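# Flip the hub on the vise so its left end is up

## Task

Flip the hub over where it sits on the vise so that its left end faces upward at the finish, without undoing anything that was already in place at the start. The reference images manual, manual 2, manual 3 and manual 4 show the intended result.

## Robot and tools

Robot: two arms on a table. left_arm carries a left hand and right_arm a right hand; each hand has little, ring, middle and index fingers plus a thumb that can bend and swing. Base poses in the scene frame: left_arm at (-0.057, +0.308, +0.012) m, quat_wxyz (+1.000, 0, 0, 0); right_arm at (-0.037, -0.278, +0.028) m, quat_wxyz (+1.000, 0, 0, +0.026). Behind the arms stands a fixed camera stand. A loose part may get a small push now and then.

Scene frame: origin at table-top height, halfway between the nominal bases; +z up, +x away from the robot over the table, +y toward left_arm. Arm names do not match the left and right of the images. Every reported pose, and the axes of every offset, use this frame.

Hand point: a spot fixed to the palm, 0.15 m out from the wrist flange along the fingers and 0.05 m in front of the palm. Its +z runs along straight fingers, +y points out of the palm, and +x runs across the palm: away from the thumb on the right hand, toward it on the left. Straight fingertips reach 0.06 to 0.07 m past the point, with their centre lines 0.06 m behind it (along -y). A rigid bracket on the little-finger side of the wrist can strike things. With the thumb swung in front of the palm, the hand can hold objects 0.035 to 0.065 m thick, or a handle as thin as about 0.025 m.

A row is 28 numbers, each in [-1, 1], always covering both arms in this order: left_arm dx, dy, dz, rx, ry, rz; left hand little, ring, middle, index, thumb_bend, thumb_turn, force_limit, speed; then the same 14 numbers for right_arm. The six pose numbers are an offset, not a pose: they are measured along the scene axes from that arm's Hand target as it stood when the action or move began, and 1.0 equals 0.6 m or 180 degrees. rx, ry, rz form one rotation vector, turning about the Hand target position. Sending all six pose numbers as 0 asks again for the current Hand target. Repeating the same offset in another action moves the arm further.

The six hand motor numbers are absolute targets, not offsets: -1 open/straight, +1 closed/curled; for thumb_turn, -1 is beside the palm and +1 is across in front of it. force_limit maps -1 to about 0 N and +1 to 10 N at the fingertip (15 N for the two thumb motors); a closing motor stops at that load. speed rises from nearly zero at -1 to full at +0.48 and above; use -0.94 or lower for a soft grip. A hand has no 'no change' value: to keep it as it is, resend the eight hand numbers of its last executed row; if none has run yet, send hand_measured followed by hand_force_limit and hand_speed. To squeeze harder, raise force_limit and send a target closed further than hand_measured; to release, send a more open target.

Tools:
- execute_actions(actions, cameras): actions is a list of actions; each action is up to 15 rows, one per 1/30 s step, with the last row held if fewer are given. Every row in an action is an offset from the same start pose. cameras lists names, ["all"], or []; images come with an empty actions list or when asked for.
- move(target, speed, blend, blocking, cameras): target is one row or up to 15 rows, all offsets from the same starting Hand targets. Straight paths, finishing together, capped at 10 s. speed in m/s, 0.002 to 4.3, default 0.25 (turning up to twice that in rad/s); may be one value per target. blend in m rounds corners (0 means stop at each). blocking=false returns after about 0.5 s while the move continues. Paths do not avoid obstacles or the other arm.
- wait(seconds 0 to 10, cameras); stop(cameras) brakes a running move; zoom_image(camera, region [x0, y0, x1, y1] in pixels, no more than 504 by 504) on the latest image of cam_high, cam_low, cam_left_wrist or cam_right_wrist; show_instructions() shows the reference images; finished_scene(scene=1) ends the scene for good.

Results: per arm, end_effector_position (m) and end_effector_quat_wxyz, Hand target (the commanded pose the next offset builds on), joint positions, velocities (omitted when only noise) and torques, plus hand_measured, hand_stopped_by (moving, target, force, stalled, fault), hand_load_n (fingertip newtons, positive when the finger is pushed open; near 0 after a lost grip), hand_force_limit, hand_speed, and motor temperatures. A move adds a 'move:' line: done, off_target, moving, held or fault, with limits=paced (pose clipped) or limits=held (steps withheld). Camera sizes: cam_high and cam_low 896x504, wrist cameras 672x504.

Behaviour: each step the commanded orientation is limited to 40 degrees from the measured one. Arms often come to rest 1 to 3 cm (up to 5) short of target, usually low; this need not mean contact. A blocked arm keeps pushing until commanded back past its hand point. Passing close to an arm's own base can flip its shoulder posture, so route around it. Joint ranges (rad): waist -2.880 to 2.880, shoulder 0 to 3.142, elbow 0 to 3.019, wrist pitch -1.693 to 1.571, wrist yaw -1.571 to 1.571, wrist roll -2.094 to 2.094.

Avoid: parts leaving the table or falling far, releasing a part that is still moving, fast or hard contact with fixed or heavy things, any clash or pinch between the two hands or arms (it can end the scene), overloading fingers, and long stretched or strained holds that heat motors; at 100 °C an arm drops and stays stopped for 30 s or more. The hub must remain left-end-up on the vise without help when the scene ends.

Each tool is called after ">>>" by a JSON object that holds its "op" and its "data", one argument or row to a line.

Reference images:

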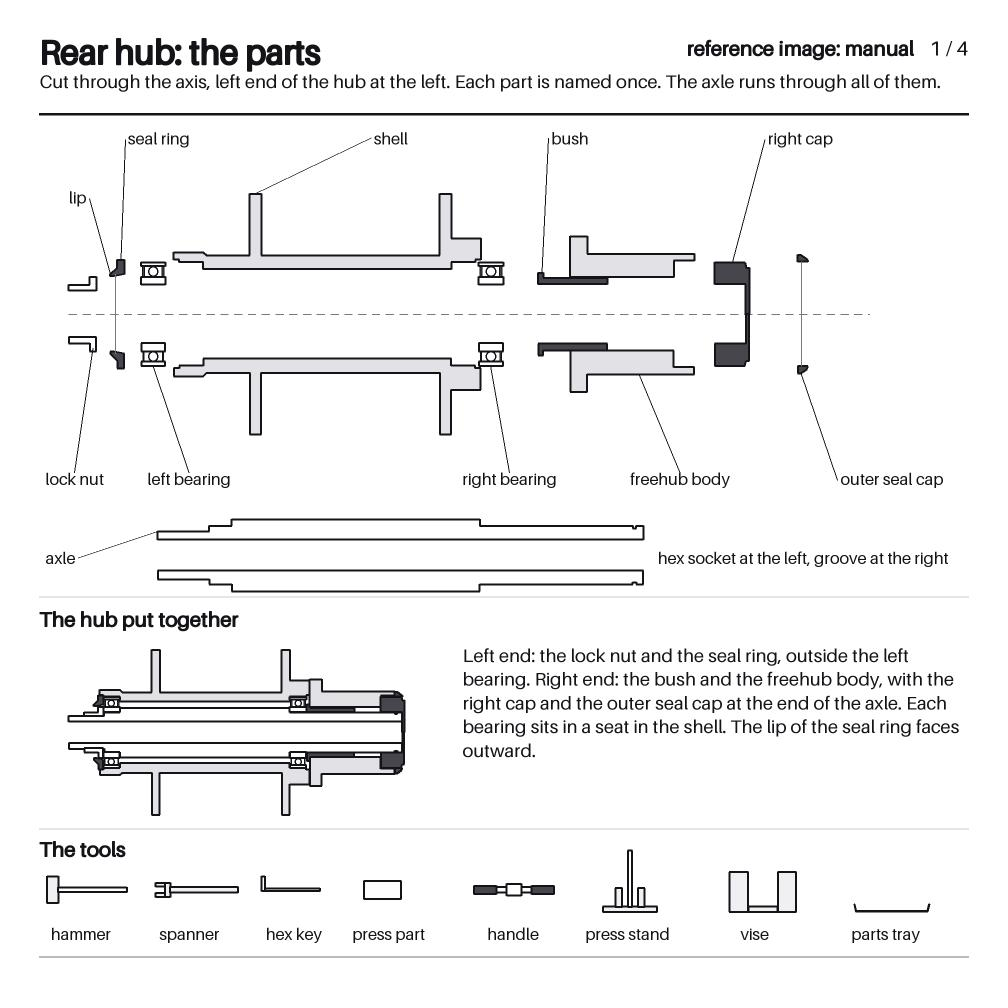

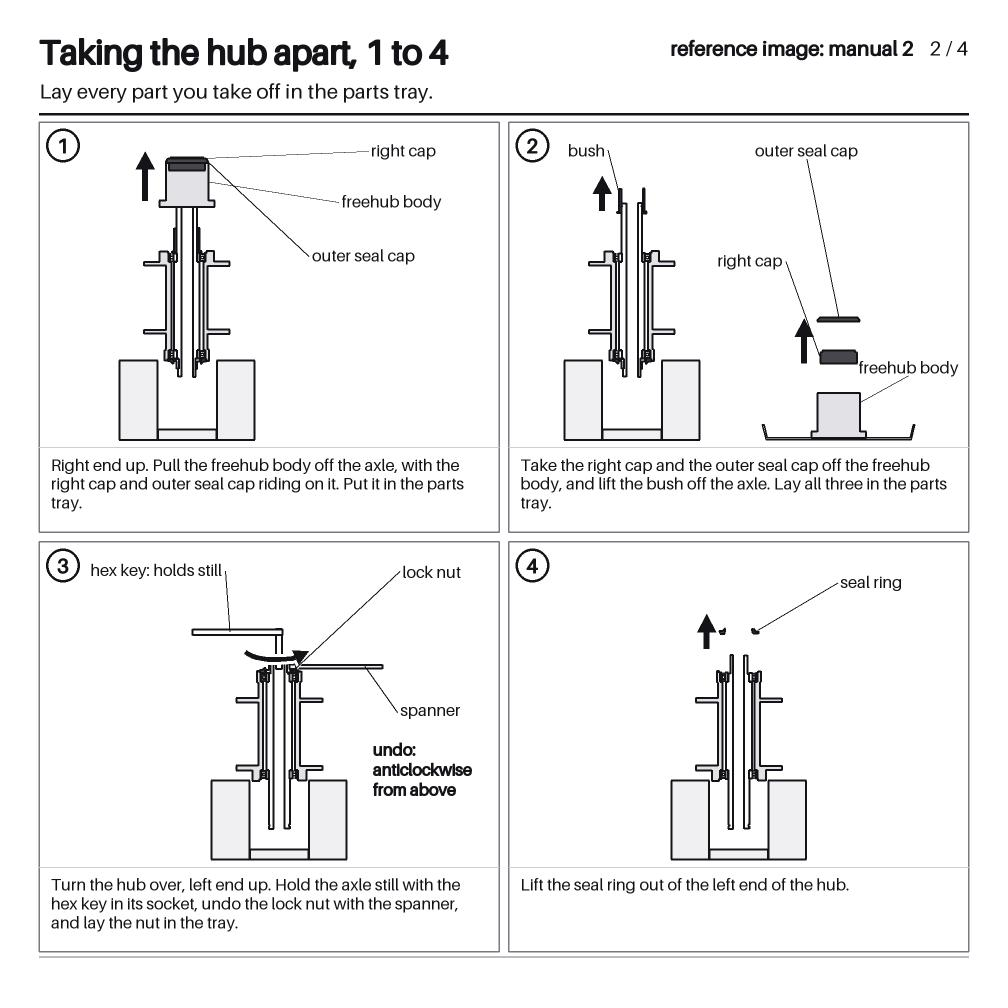

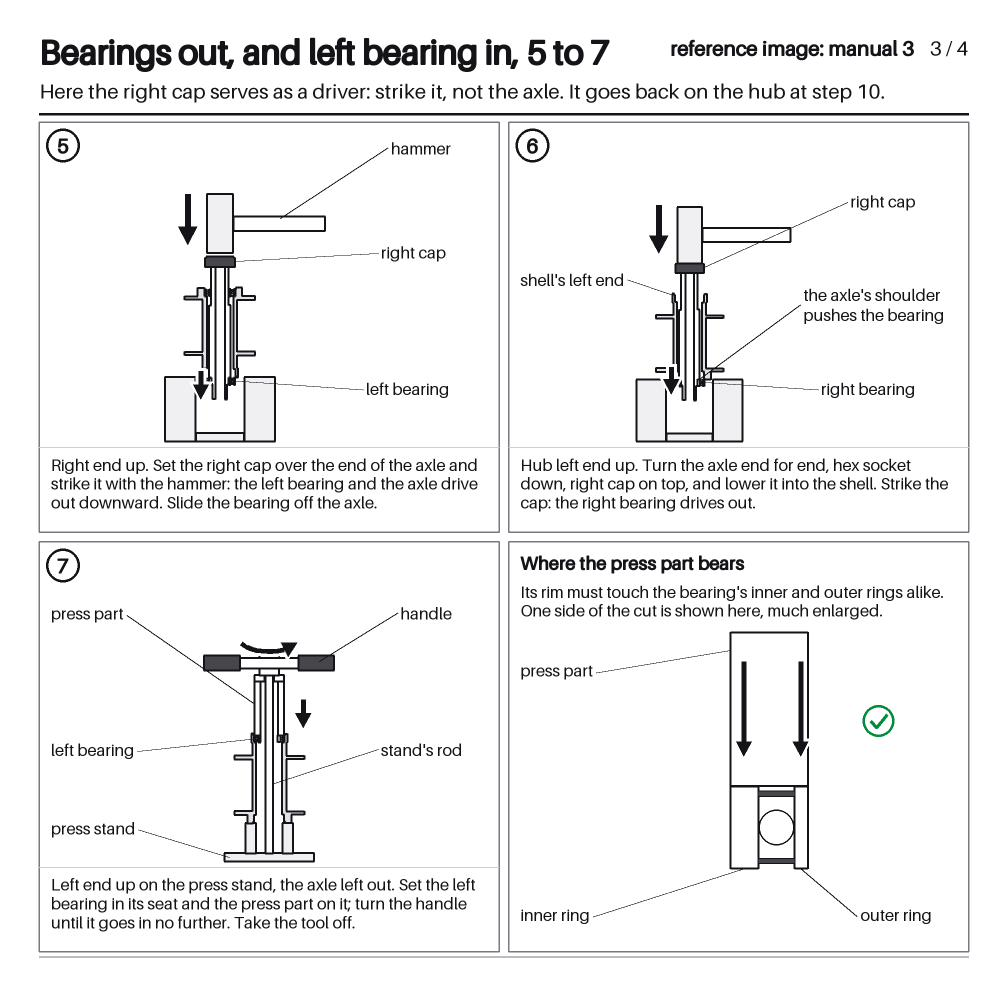

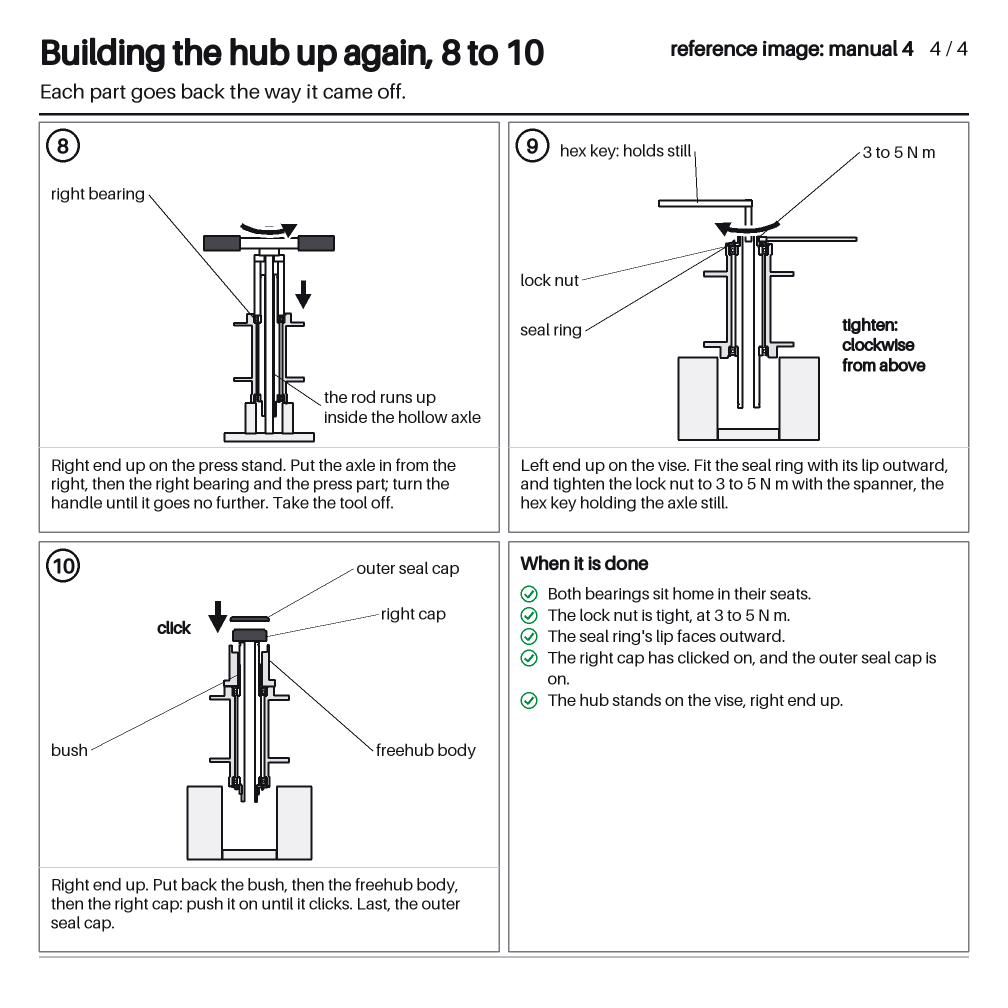

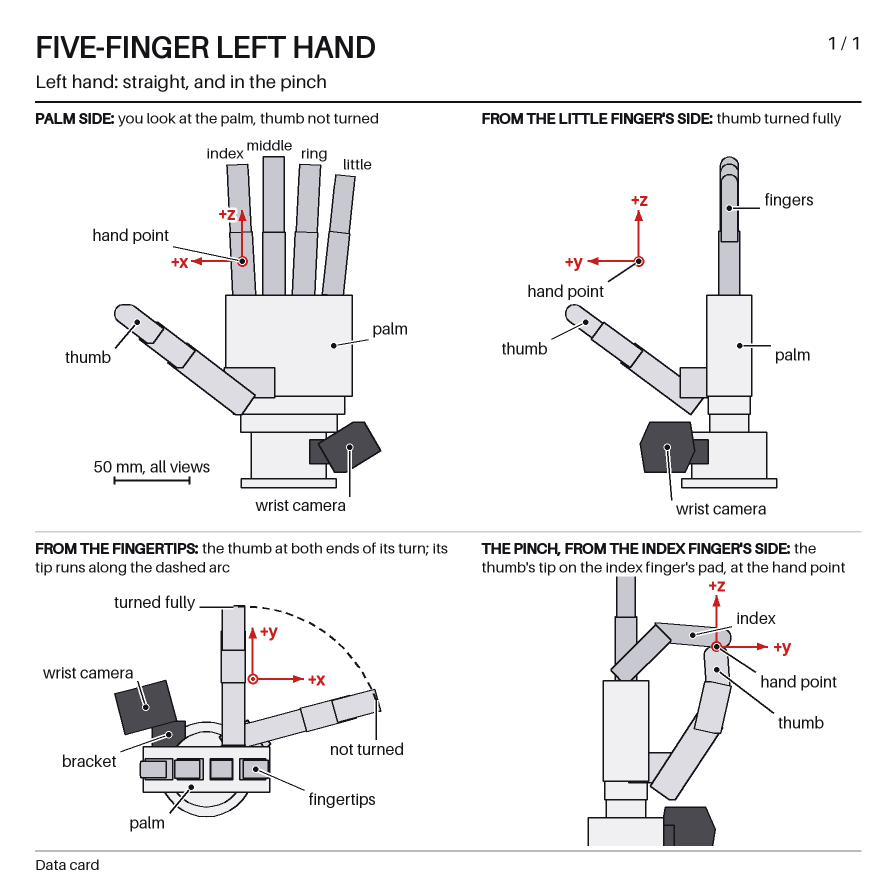

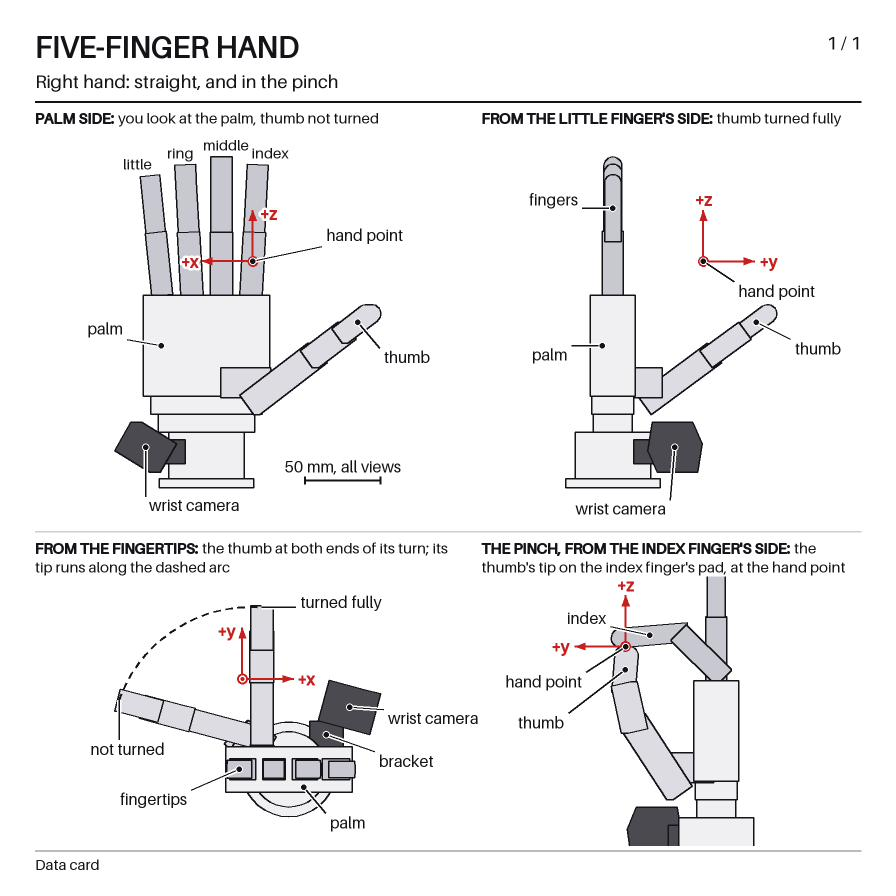

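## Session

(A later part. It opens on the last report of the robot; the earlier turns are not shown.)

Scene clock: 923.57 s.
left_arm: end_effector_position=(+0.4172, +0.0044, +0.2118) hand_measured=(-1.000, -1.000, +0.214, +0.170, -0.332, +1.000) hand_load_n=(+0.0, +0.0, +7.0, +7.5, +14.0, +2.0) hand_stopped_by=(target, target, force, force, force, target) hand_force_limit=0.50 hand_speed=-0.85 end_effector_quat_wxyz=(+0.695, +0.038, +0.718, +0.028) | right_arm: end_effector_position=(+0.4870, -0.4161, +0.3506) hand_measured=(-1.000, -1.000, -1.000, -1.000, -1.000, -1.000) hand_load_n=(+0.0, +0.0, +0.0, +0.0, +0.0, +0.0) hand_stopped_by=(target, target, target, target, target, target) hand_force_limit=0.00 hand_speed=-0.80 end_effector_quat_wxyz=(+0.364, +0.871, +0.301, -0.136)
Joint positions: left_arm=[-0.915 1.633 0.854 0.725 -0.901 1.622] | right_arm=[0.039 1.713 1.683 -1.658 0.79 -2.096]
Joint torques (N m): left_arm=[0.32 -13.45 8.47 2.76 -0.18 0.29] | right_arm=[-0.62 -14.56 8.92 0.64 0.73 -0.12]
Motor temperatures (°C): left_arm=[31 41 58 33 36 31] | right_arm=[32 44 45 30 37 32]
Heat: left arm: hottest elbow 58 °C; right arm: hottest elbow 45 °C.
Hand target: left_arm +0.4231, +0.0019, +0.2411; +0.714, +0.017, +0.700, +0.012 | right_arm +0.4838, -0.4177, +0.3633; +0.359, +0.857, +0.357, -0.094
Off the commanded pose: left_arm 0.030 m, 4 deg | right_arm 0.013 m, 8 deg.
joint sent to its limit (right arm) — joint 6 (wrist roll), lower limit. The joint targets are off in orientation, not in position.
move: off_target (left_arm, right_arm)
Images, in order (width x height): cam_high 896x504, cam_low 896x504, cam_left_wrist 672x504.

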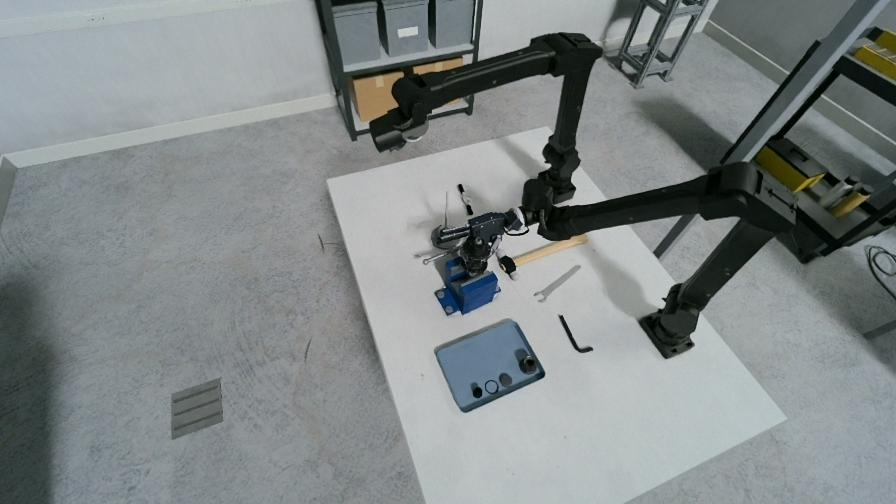

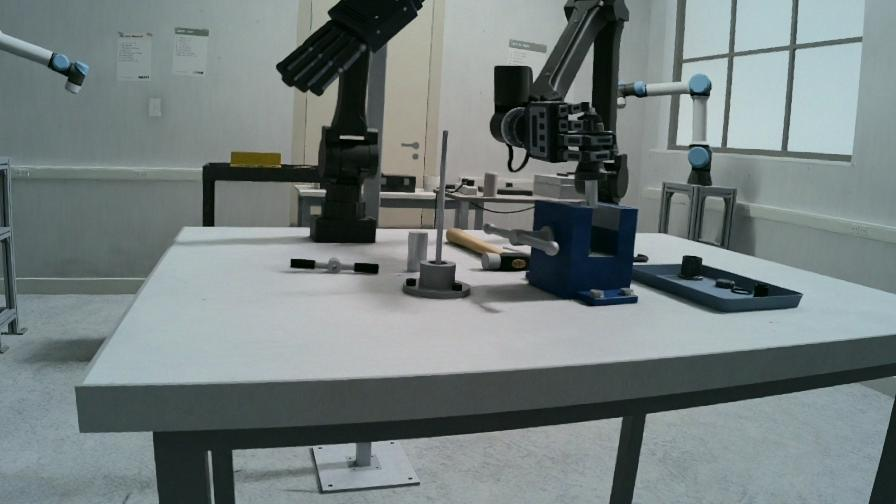

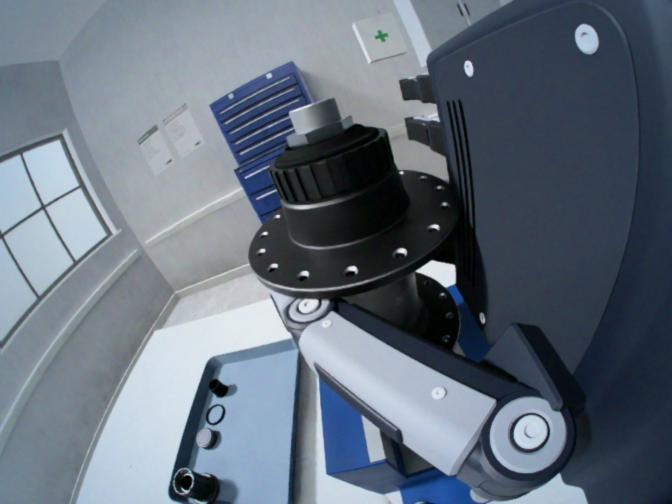

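>>> {"op": "move", "data": {
  "target": [0.002,-0.006,-0.025,0,0,0,-1,-1,0.85,0.85,0.85,1,0.5,-0.85,0,0,0,0,0,0,-1,-1,-1,-1,-1,-1,0,-0.8],
  "speed": 0.06,
  "cameras": ["cam_high","cam_low","cam_left_wrist"]
}}

>>> {"op": "zoom_image", "data": {
  "camera": "cam_low",
  "region": [520, 90, 670, 240]
}}

>>> {"op": "zoom_image", "data": {
  "camera": "cam_high",
  "region": [430, 210, 530, 310]
}}

Scene clock: 946.43 s.
left_arm: end_effector_position=(+0.4194, +0.0016, +0.1992) hand_measured=(-1.000, -1.000, +0.214, +0.170, -0.332, +1.000) hand_load_n=(+0.0, +0.0, +7.0, +7.5, +14.0, +2.0) hand_stopped_by=(target, target, force, force, force, target) hand_force_limit=0.50 hand_speed=-0.85 end_effector_quat_wxyz=(+0.696, +0.037, +0.717, +0.027) | right_arm: end_effector_position=(+0.4870, -0.4161, +0.3506) hand_measured=(-1.000, -1.000, -1.000, -1.000, -1.000, -1.000) hand_load_n=(+0.0, +0.0, +0.0, +0.0, +0.0, +0.0) hand_stopped_by=(target, target, target, target, target, target) hand_force_limit=0.00 hand_speed=-0.80 end_effector_quat_wxyz=(+0.364, +0.871, +0.301, -0.136)
Joint positions: left_arm=[-0.915 1.67 0.854 0.766 -0.902 1.621] | right_arm=[0.039 1.713 1.683 -1.658 0.79 -2.096]
Joint torques (N m): left_arm=[0.32 -13.04 8.21 2.78 -0.19 0.26] | right_arm=[0.44 -14.86 9.02 0.46 0.73 -0.14]
Motor temperatures (°C): left_arm=[31 42 58 33 36 30] | right_arm=[32 44 45 30 37 32]
Heat: left arm: hottest elbow 58 °C; right arm: hottest elbow 45 °C.
Hand target: left_arm +0.4243, -0.0017, +0.2261; +0.714, +0.017, +0.700, +0.012 | right_arm +0.4838, -0.4177, +0.3633; +0.359, +0.857, +0.357, -0.094
Off the commanded pose: left_arm 0.028 m, 4 deg | right_arm 0.013 m, 8 deg.
joint sent to its limit (right arm) — joint 6 (wrist roll), lower limit. The joint targets are off in orientation, not in position.
move: off_target (left_arm, right_arm)
Images, in order (width x height): cam_high 896x504, cam_low 896x504, cam_left_wrist 672x504.

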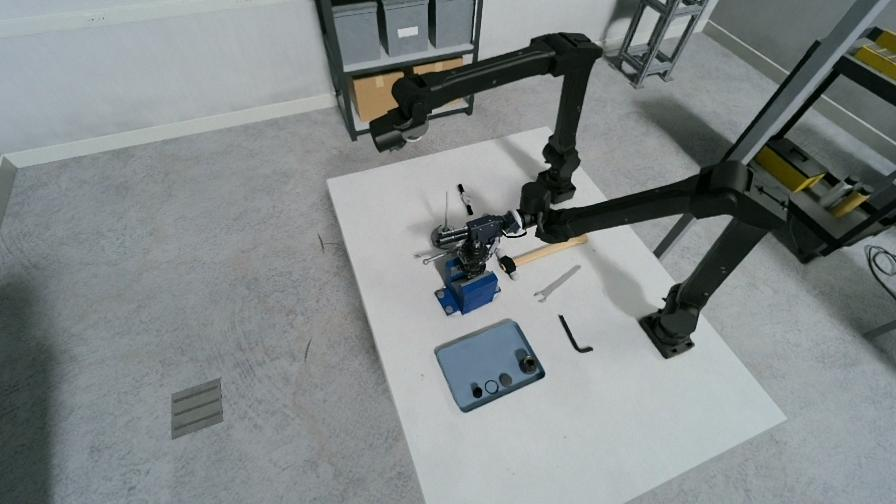

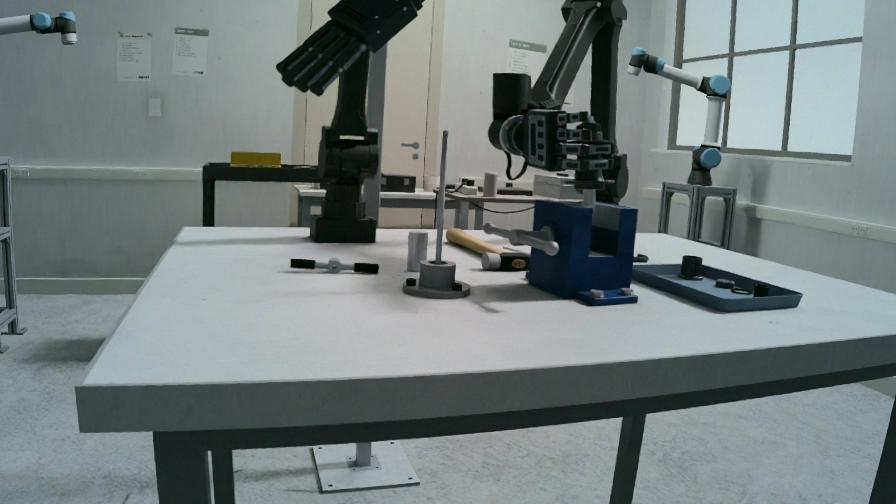

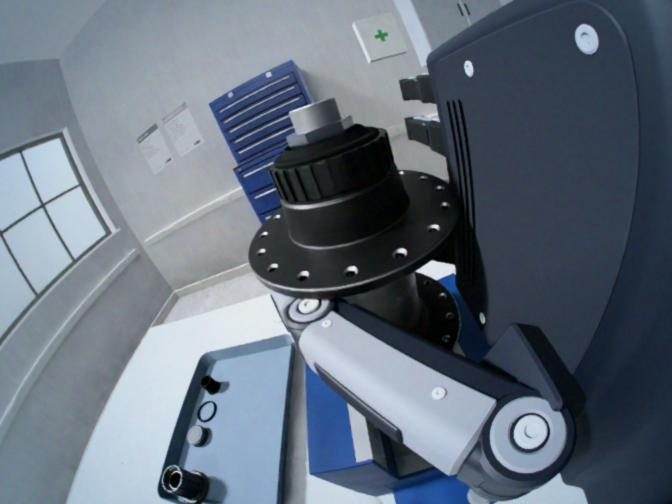

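Scaled by 3.360 from the camera's 896x504 image, which has a finer 1280x720 frame.

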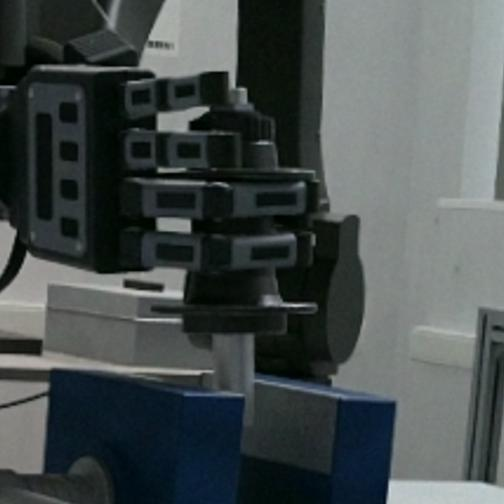

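Scaled by 5.040 from the camera's 896x504 image, which has a finer 1280x720 frame.

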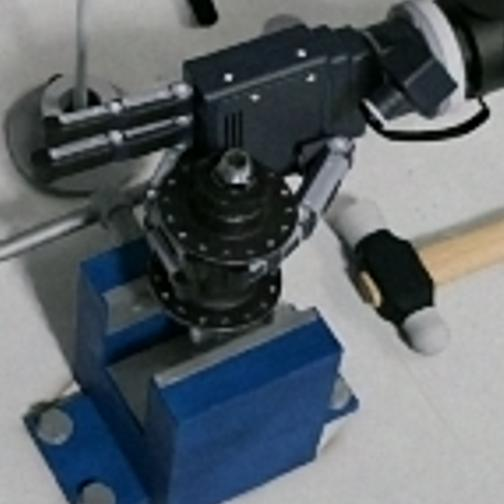

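>>> {"op": "move", "data": {
  "target": [0.0,0.0,-0.022,-0.007,0.014,0,-1,-1,0.85,0.85,0.85,1,0.5,-0.85,0,0,0,0,0,0,-1,-1,-1,-1,-1,-1,0,-0.8],
  "speed": 0.06,
  "cameras": ["cam_high","cam_low","cam_left_wrist"]
}}

>>> {"op": "zoom_image", "data": {
  "camera": "cam_low",
  "region": [520, 90, 670, 240]
}}

>>> {"op": "zoom_image", "data": {
  "camera": "cam_high",
  "region": [430, 210, 530, 310]
}}

Scene clock: 959.63 s.
left_arm: end_effector_position=(+0.4179, +0.0012, +0.1875) hand_measured=(-1.000, -1.000, +0.214, +0.170, -0.332, +1.000) hand_load_n=(+0.0, +0.0, +7.0, +7.5, +14.0, +2.0) hand_stopped_by=(target, target, force, force, force, target) hand_force_limit=0.50 hand_speed=-0.85 end_effector_quat_wxyz=(+0.685, +0.023, +0.728, +0.015) | right_arm: end_effector_position=(+0.4870, -0.4161, +0.3506) hand_measured=(-1.000, -1.000, -1.000, -1.000, -1.000, -1.000) hand_load_n=(+0.0, +0.0, +0.0, +0.0, +0.0, +0.0) hand_stopped_by=(target, target, target, target, target, target) hand_force_limit=0.00 hand_speed=-0.80 end_effector_quat_wxyz=(+0.364, +0.871, +0.301, -0.136)
Joint positions: left_arm=[-0.915 1.67 0.854 0.717 -0.902 1.547] | right_arm=[0.039 1.713 1.683 -1.658 0.79 -2.096]
Joint torques (N m): left_arm=[0.62 -12.98 8.55 1.47 -0.11 0.29] | right_arm=[0.15 -14.74 9.02 0.51 0.72 -0.14]
Motor temperatures (°C): left_arm=[31 42 57 33 36 30] | right_arm=[32 44 45 30 37 32]
Heat: left arm: hottest elbow 57 °C; right arm: hottest elbow 45 °C.
Hand target: left_arm +0.4243, -0.0017, +0.2129; +0.699, +0.009, +0.715, +0.004 | right_arm +0.4838, -0.4177, +0.3633; +0.359, +0.857, +0.357, -0.094
Off the commanded pose: left_arm 0.026 m, 3 deg | right_arm 0.013 m, 8 deg.
joint sent to its limit (right arm) — joint 6 (wrist roll), lower limit. The joint targets are off in orientation, not in position.
move: off_target (left_arm, right_arm)
Images, in order (width x height): cam_high 896x504, cam_low 896x504, cam_left_wrist 672x504.

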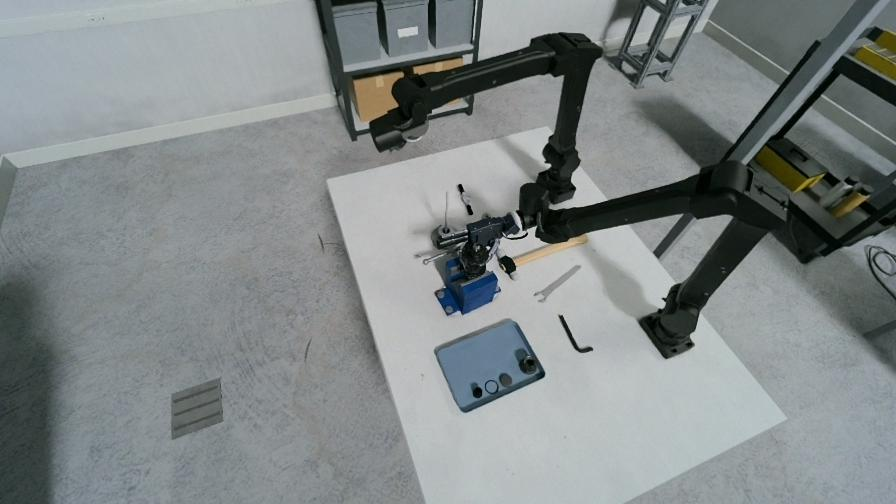

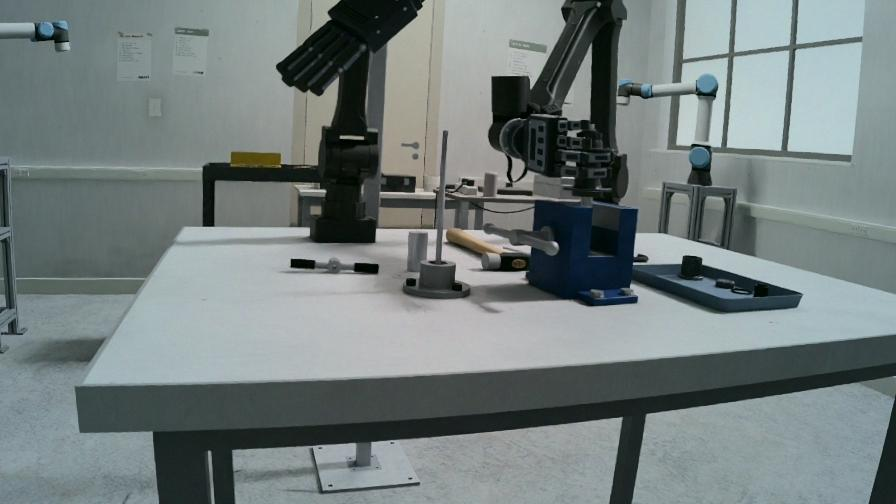

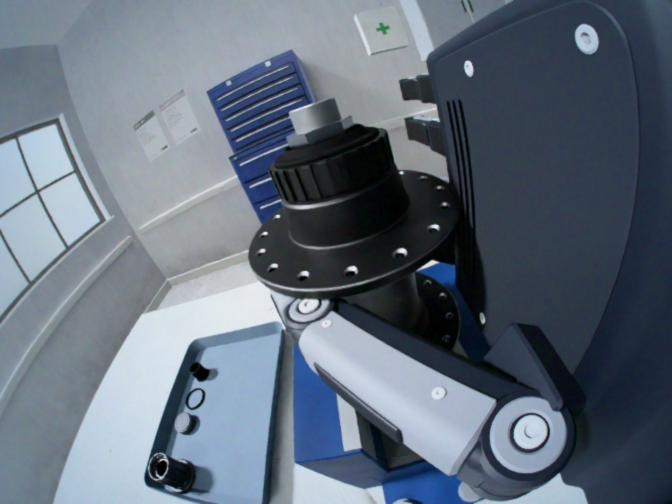

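Scaled by 3.360 from the camera's 896x504 image, which has a finer 1280x720 frame.

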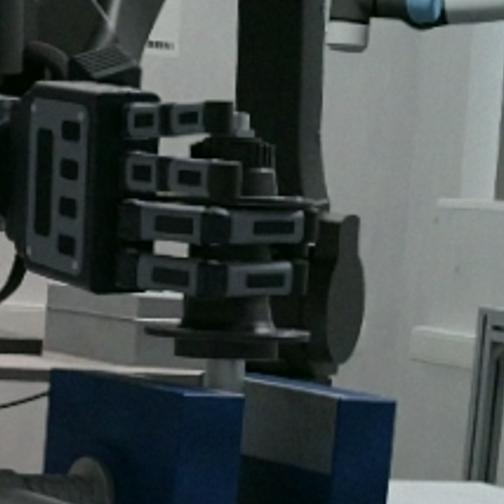

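Scaled by 5.040 from the camera's 896x504 image, which has a finer 1280x720 frame.

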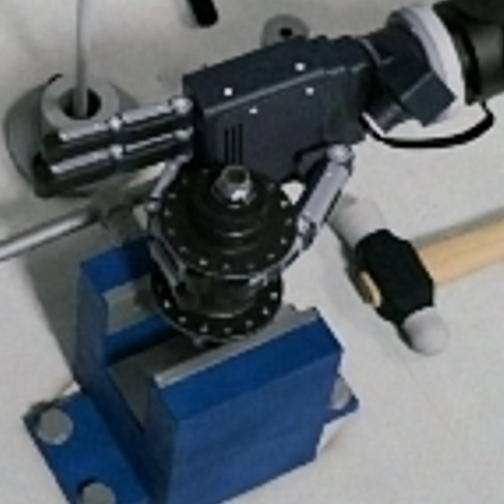

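>>> {"op": "move", "data": {
  "target": [0.0,0.002,-0.015,0,0,0,-1,-1,0.85,0.85,0.85,1,0.5,-0.85,0,0,0,0,0,0,-1,-1,-1,-1,-1,-1,0,-0.8],
  "speed": 0.05,
  "cameras": ["cam_high","cam_low"]
}}

>>> {"op": "zoom_image", "data": {
  "camera": "cam_low",
  "region": [540, 120, 640, 220]
}}

>>> {"op": "zoom_image", "data": {
  "camera": "cam_high",
  "region": [430, 210, 530, 310]
}}

Scene clock: 967.53 s.
left_arm: end_effector_position=(+0.4169, +0.0023, +0.1782) hand_measured=(-1.000, -1.000, +0.214, +0.170, -0.332, +1.000) hand_load_n=(+0.5, +0.0, +7.0, +7.5, +14.0, +2.0) hand_stopped_by=(target, target, force, force, force, target) hand_force_limit=0.50 hand_speed=-0.85 end_effector_quat_wxyz=(+0.681, +0.029, +0.732, +0.019) | right_arm: end_effector_position=(+0.4870, -0.4161, +0.3506) hand_measured=(-1.000, -1.000, -1.000, -1.000, -1.000, -1.000) hand_load_n=(+0.0, +0.0, +0.0, +0.0, +0.0, +0.0) hand_stopped_by=(target, target, target, target, target, target) hand_force_limit=0.00 hand_speed=-0.80 end_effector_quat_wxyz=(+0.364, +0.871, +0.301, -0.136)
Joint positions: left_arm=[-0.915 1.682 0.847 0.717 -0.9 1.545] | right_arm=[0.039 1.713 1.683 -1.658 0.79 -2.096]
Joint torques (N m): left_arm=[0.62 -13.1 8.02 2.56 -0.15 0.27] | right_arm=[-0.21 -14.97 9.09 0.49 0.72 -0.09]
Motor temperatures (°C): left_arm=[31 42 57 33 36 30] | right_arm=[32 44 45 30 37 32]
Heat: left arm: hottest elbow 57 °C; right arm: hottest elbow 45 °C.
Hand target: left_arm +0.4243, -0.0005, +0.2039; +0.699, +0.009, +0.715, +0.004 | right_arm +0.4838, -0.4177, +0.3633; +0.359, +0.857, +0.357, -0.094
Off the commanded pose: left_arm 0.027 m, 4 deg | right_arm 0.013 m, 8 deg.
joint sent to its limit (right arm) — joint 6 (wrist roll), lower limit. The joint targets are off in orientation, not in position.
move: off_target (left_arm, right_arm)
Images, in order (width x height): cam_high 896x504, cam_low 896x504.

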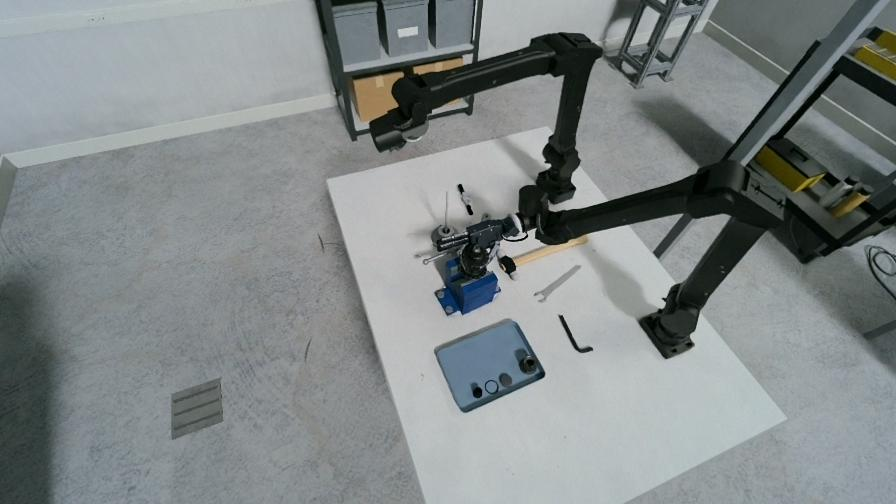

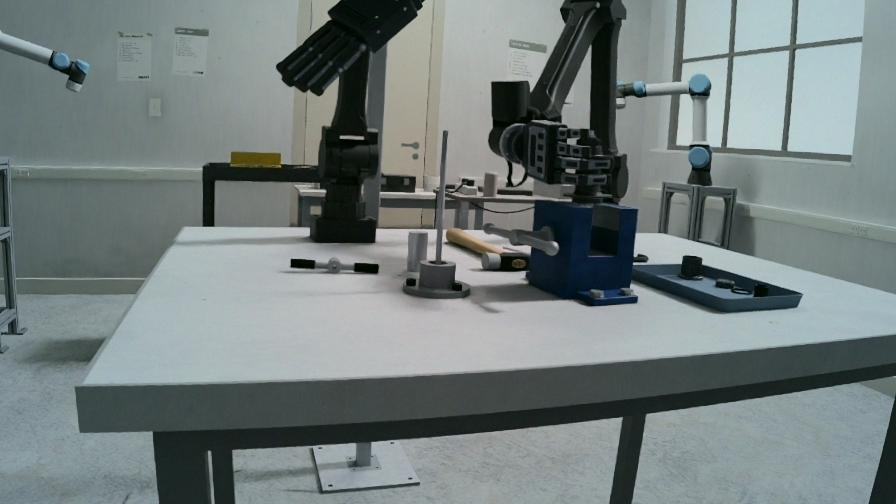

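Scaled by 5.040 from the camera's 896x504 image, which has a finer 1280x720 frame.

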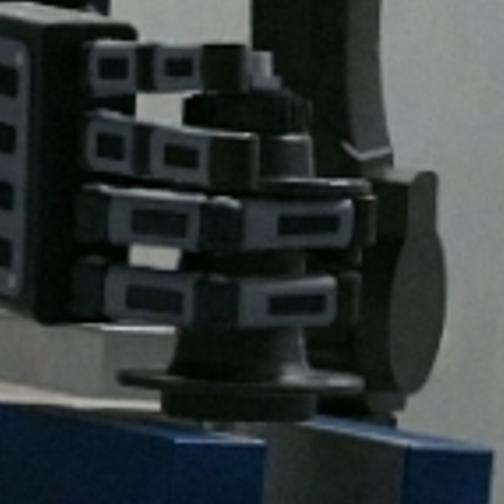

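Scaled by 5.040 from the camera's 896x504 image, which has a finer 1280x720 frame.

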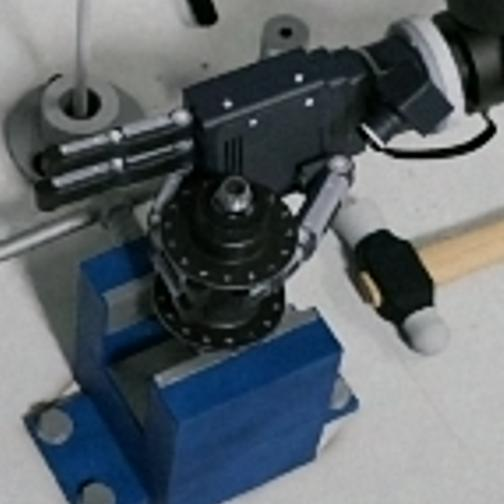

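>>> {"op": "move", "data": {
  "target": [0.0,0.0,-0.01,0,0,0,-1,-1,0.85,0.85,0.85,1,0.5,-0.85,0,0,0,0,0,0,-1,-1,-1,-1,-1,-1,0,-0.8],
  "speed": 0.05,
  "cameras": ["cam_high","cam_low"]
}}

>>> {"op": "zoom_image", "data": {
  "camera": "cam_low",
  "region": [540, 120, 640, 220]
}}

>>> {"op": "zoom_image", "data": {
  "camera": "cam_high",
  "region": [440, 230, 510, 300]
}}

Scene clock: 987.80 s.
left_arm: end_effector_position=(+0.4171, +0.0019, +0.1754) hand_measured=(-1.000, -1.000, +0.214, +0.170, -0.332, +1.000) hand_load_n=(+0.0, +0.0, +7.0, +7.5, +14.0, +2.0) hand_stopped_by=(target, target, force, force, force, target) hand_force_limit=0.50 hand_speed=-0.85 end_effector_quat_wxyz=(+0.682, +0.027, +0.731, +0.017) | right_arm: end_effector_position=(+0.4870, -0.4161, +0.3506) hand_measured=(-1.000, -1.000, -1.000, -1.000, -1.000, -1.000) hand_load_n=(+0.5, +0.0, +0.0, +0.0, +0.0, +0.0) hand_stopped_by=(target, target, target, target, target, target) hand_force_limit=0.00 hand_speed=-0.80 end_effector_quat_wxyz=(+0.364, +0.871, +0.301, -0.136)
Joint positions: left_arm=[-0.915 1.691 0.844 0.735 -0.9 1.545] | right_arm=[0.039 1.713 1.683 -1.658 0.79 -2.096]
Joint torques (N m): left_arm=[1.14 -12.22 7.84 2.56 -0.1 0.3] | right_arm=[0.09 -13.98 9.02 0.53 0.73 -0.09]
Heat: left arm: hottest elbow 54 °C; right arm: hottest elbow 45 °C.
Hand target: left_arm +0.4242, -0.0004, +0.1977; +0.699, +0.009, +0.715, +0.005 | right_arm +0.4838, -0.4177, +0.3633; +0.359, +0.857, +0.357, -0.094
Off the commanded pose: left_arm 0.024 m, 4 deg | right_arm 0.013 m, 8 deg.
joint sent to its limit (right arm) — joint 6 (wrist roll), lower limit. The joint targets are off in orientation, not in position.
move: off_target (left_arm, right_arm)
Images, in order (width x height): cam_high 896x504, cam_low 896x504.

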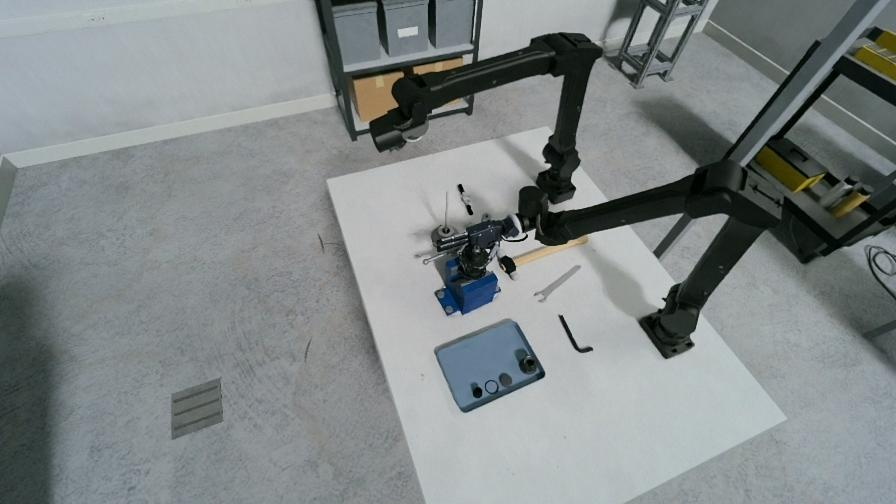

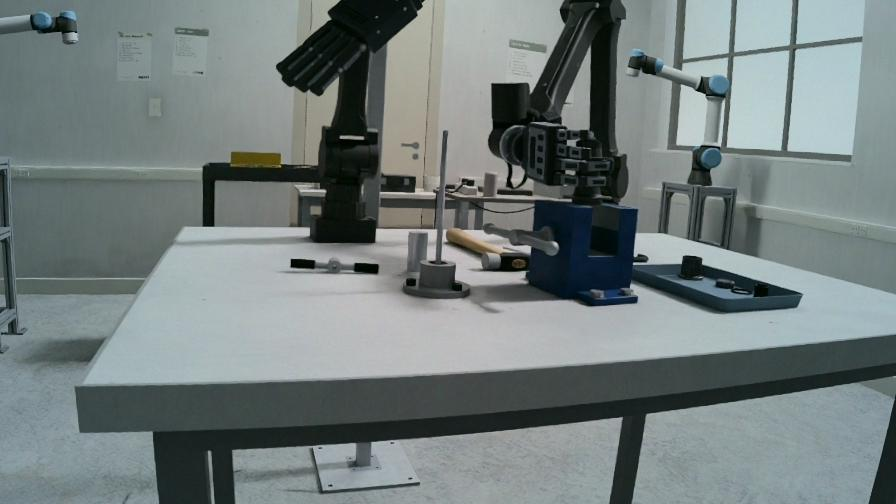

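Scaled by 5.040 from the camera's 896x504 image, which has a finer 1280x720 frame.

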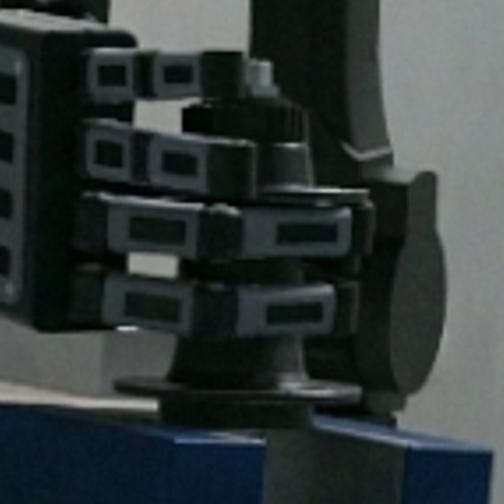

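Scaled by 7.200 from the camera's 896x504 image, which has a finer 1280x720 frame.

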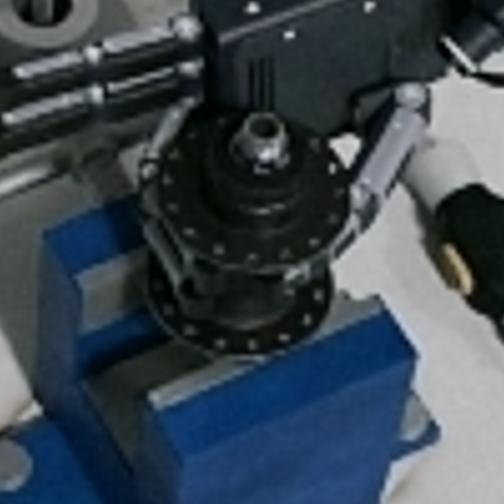

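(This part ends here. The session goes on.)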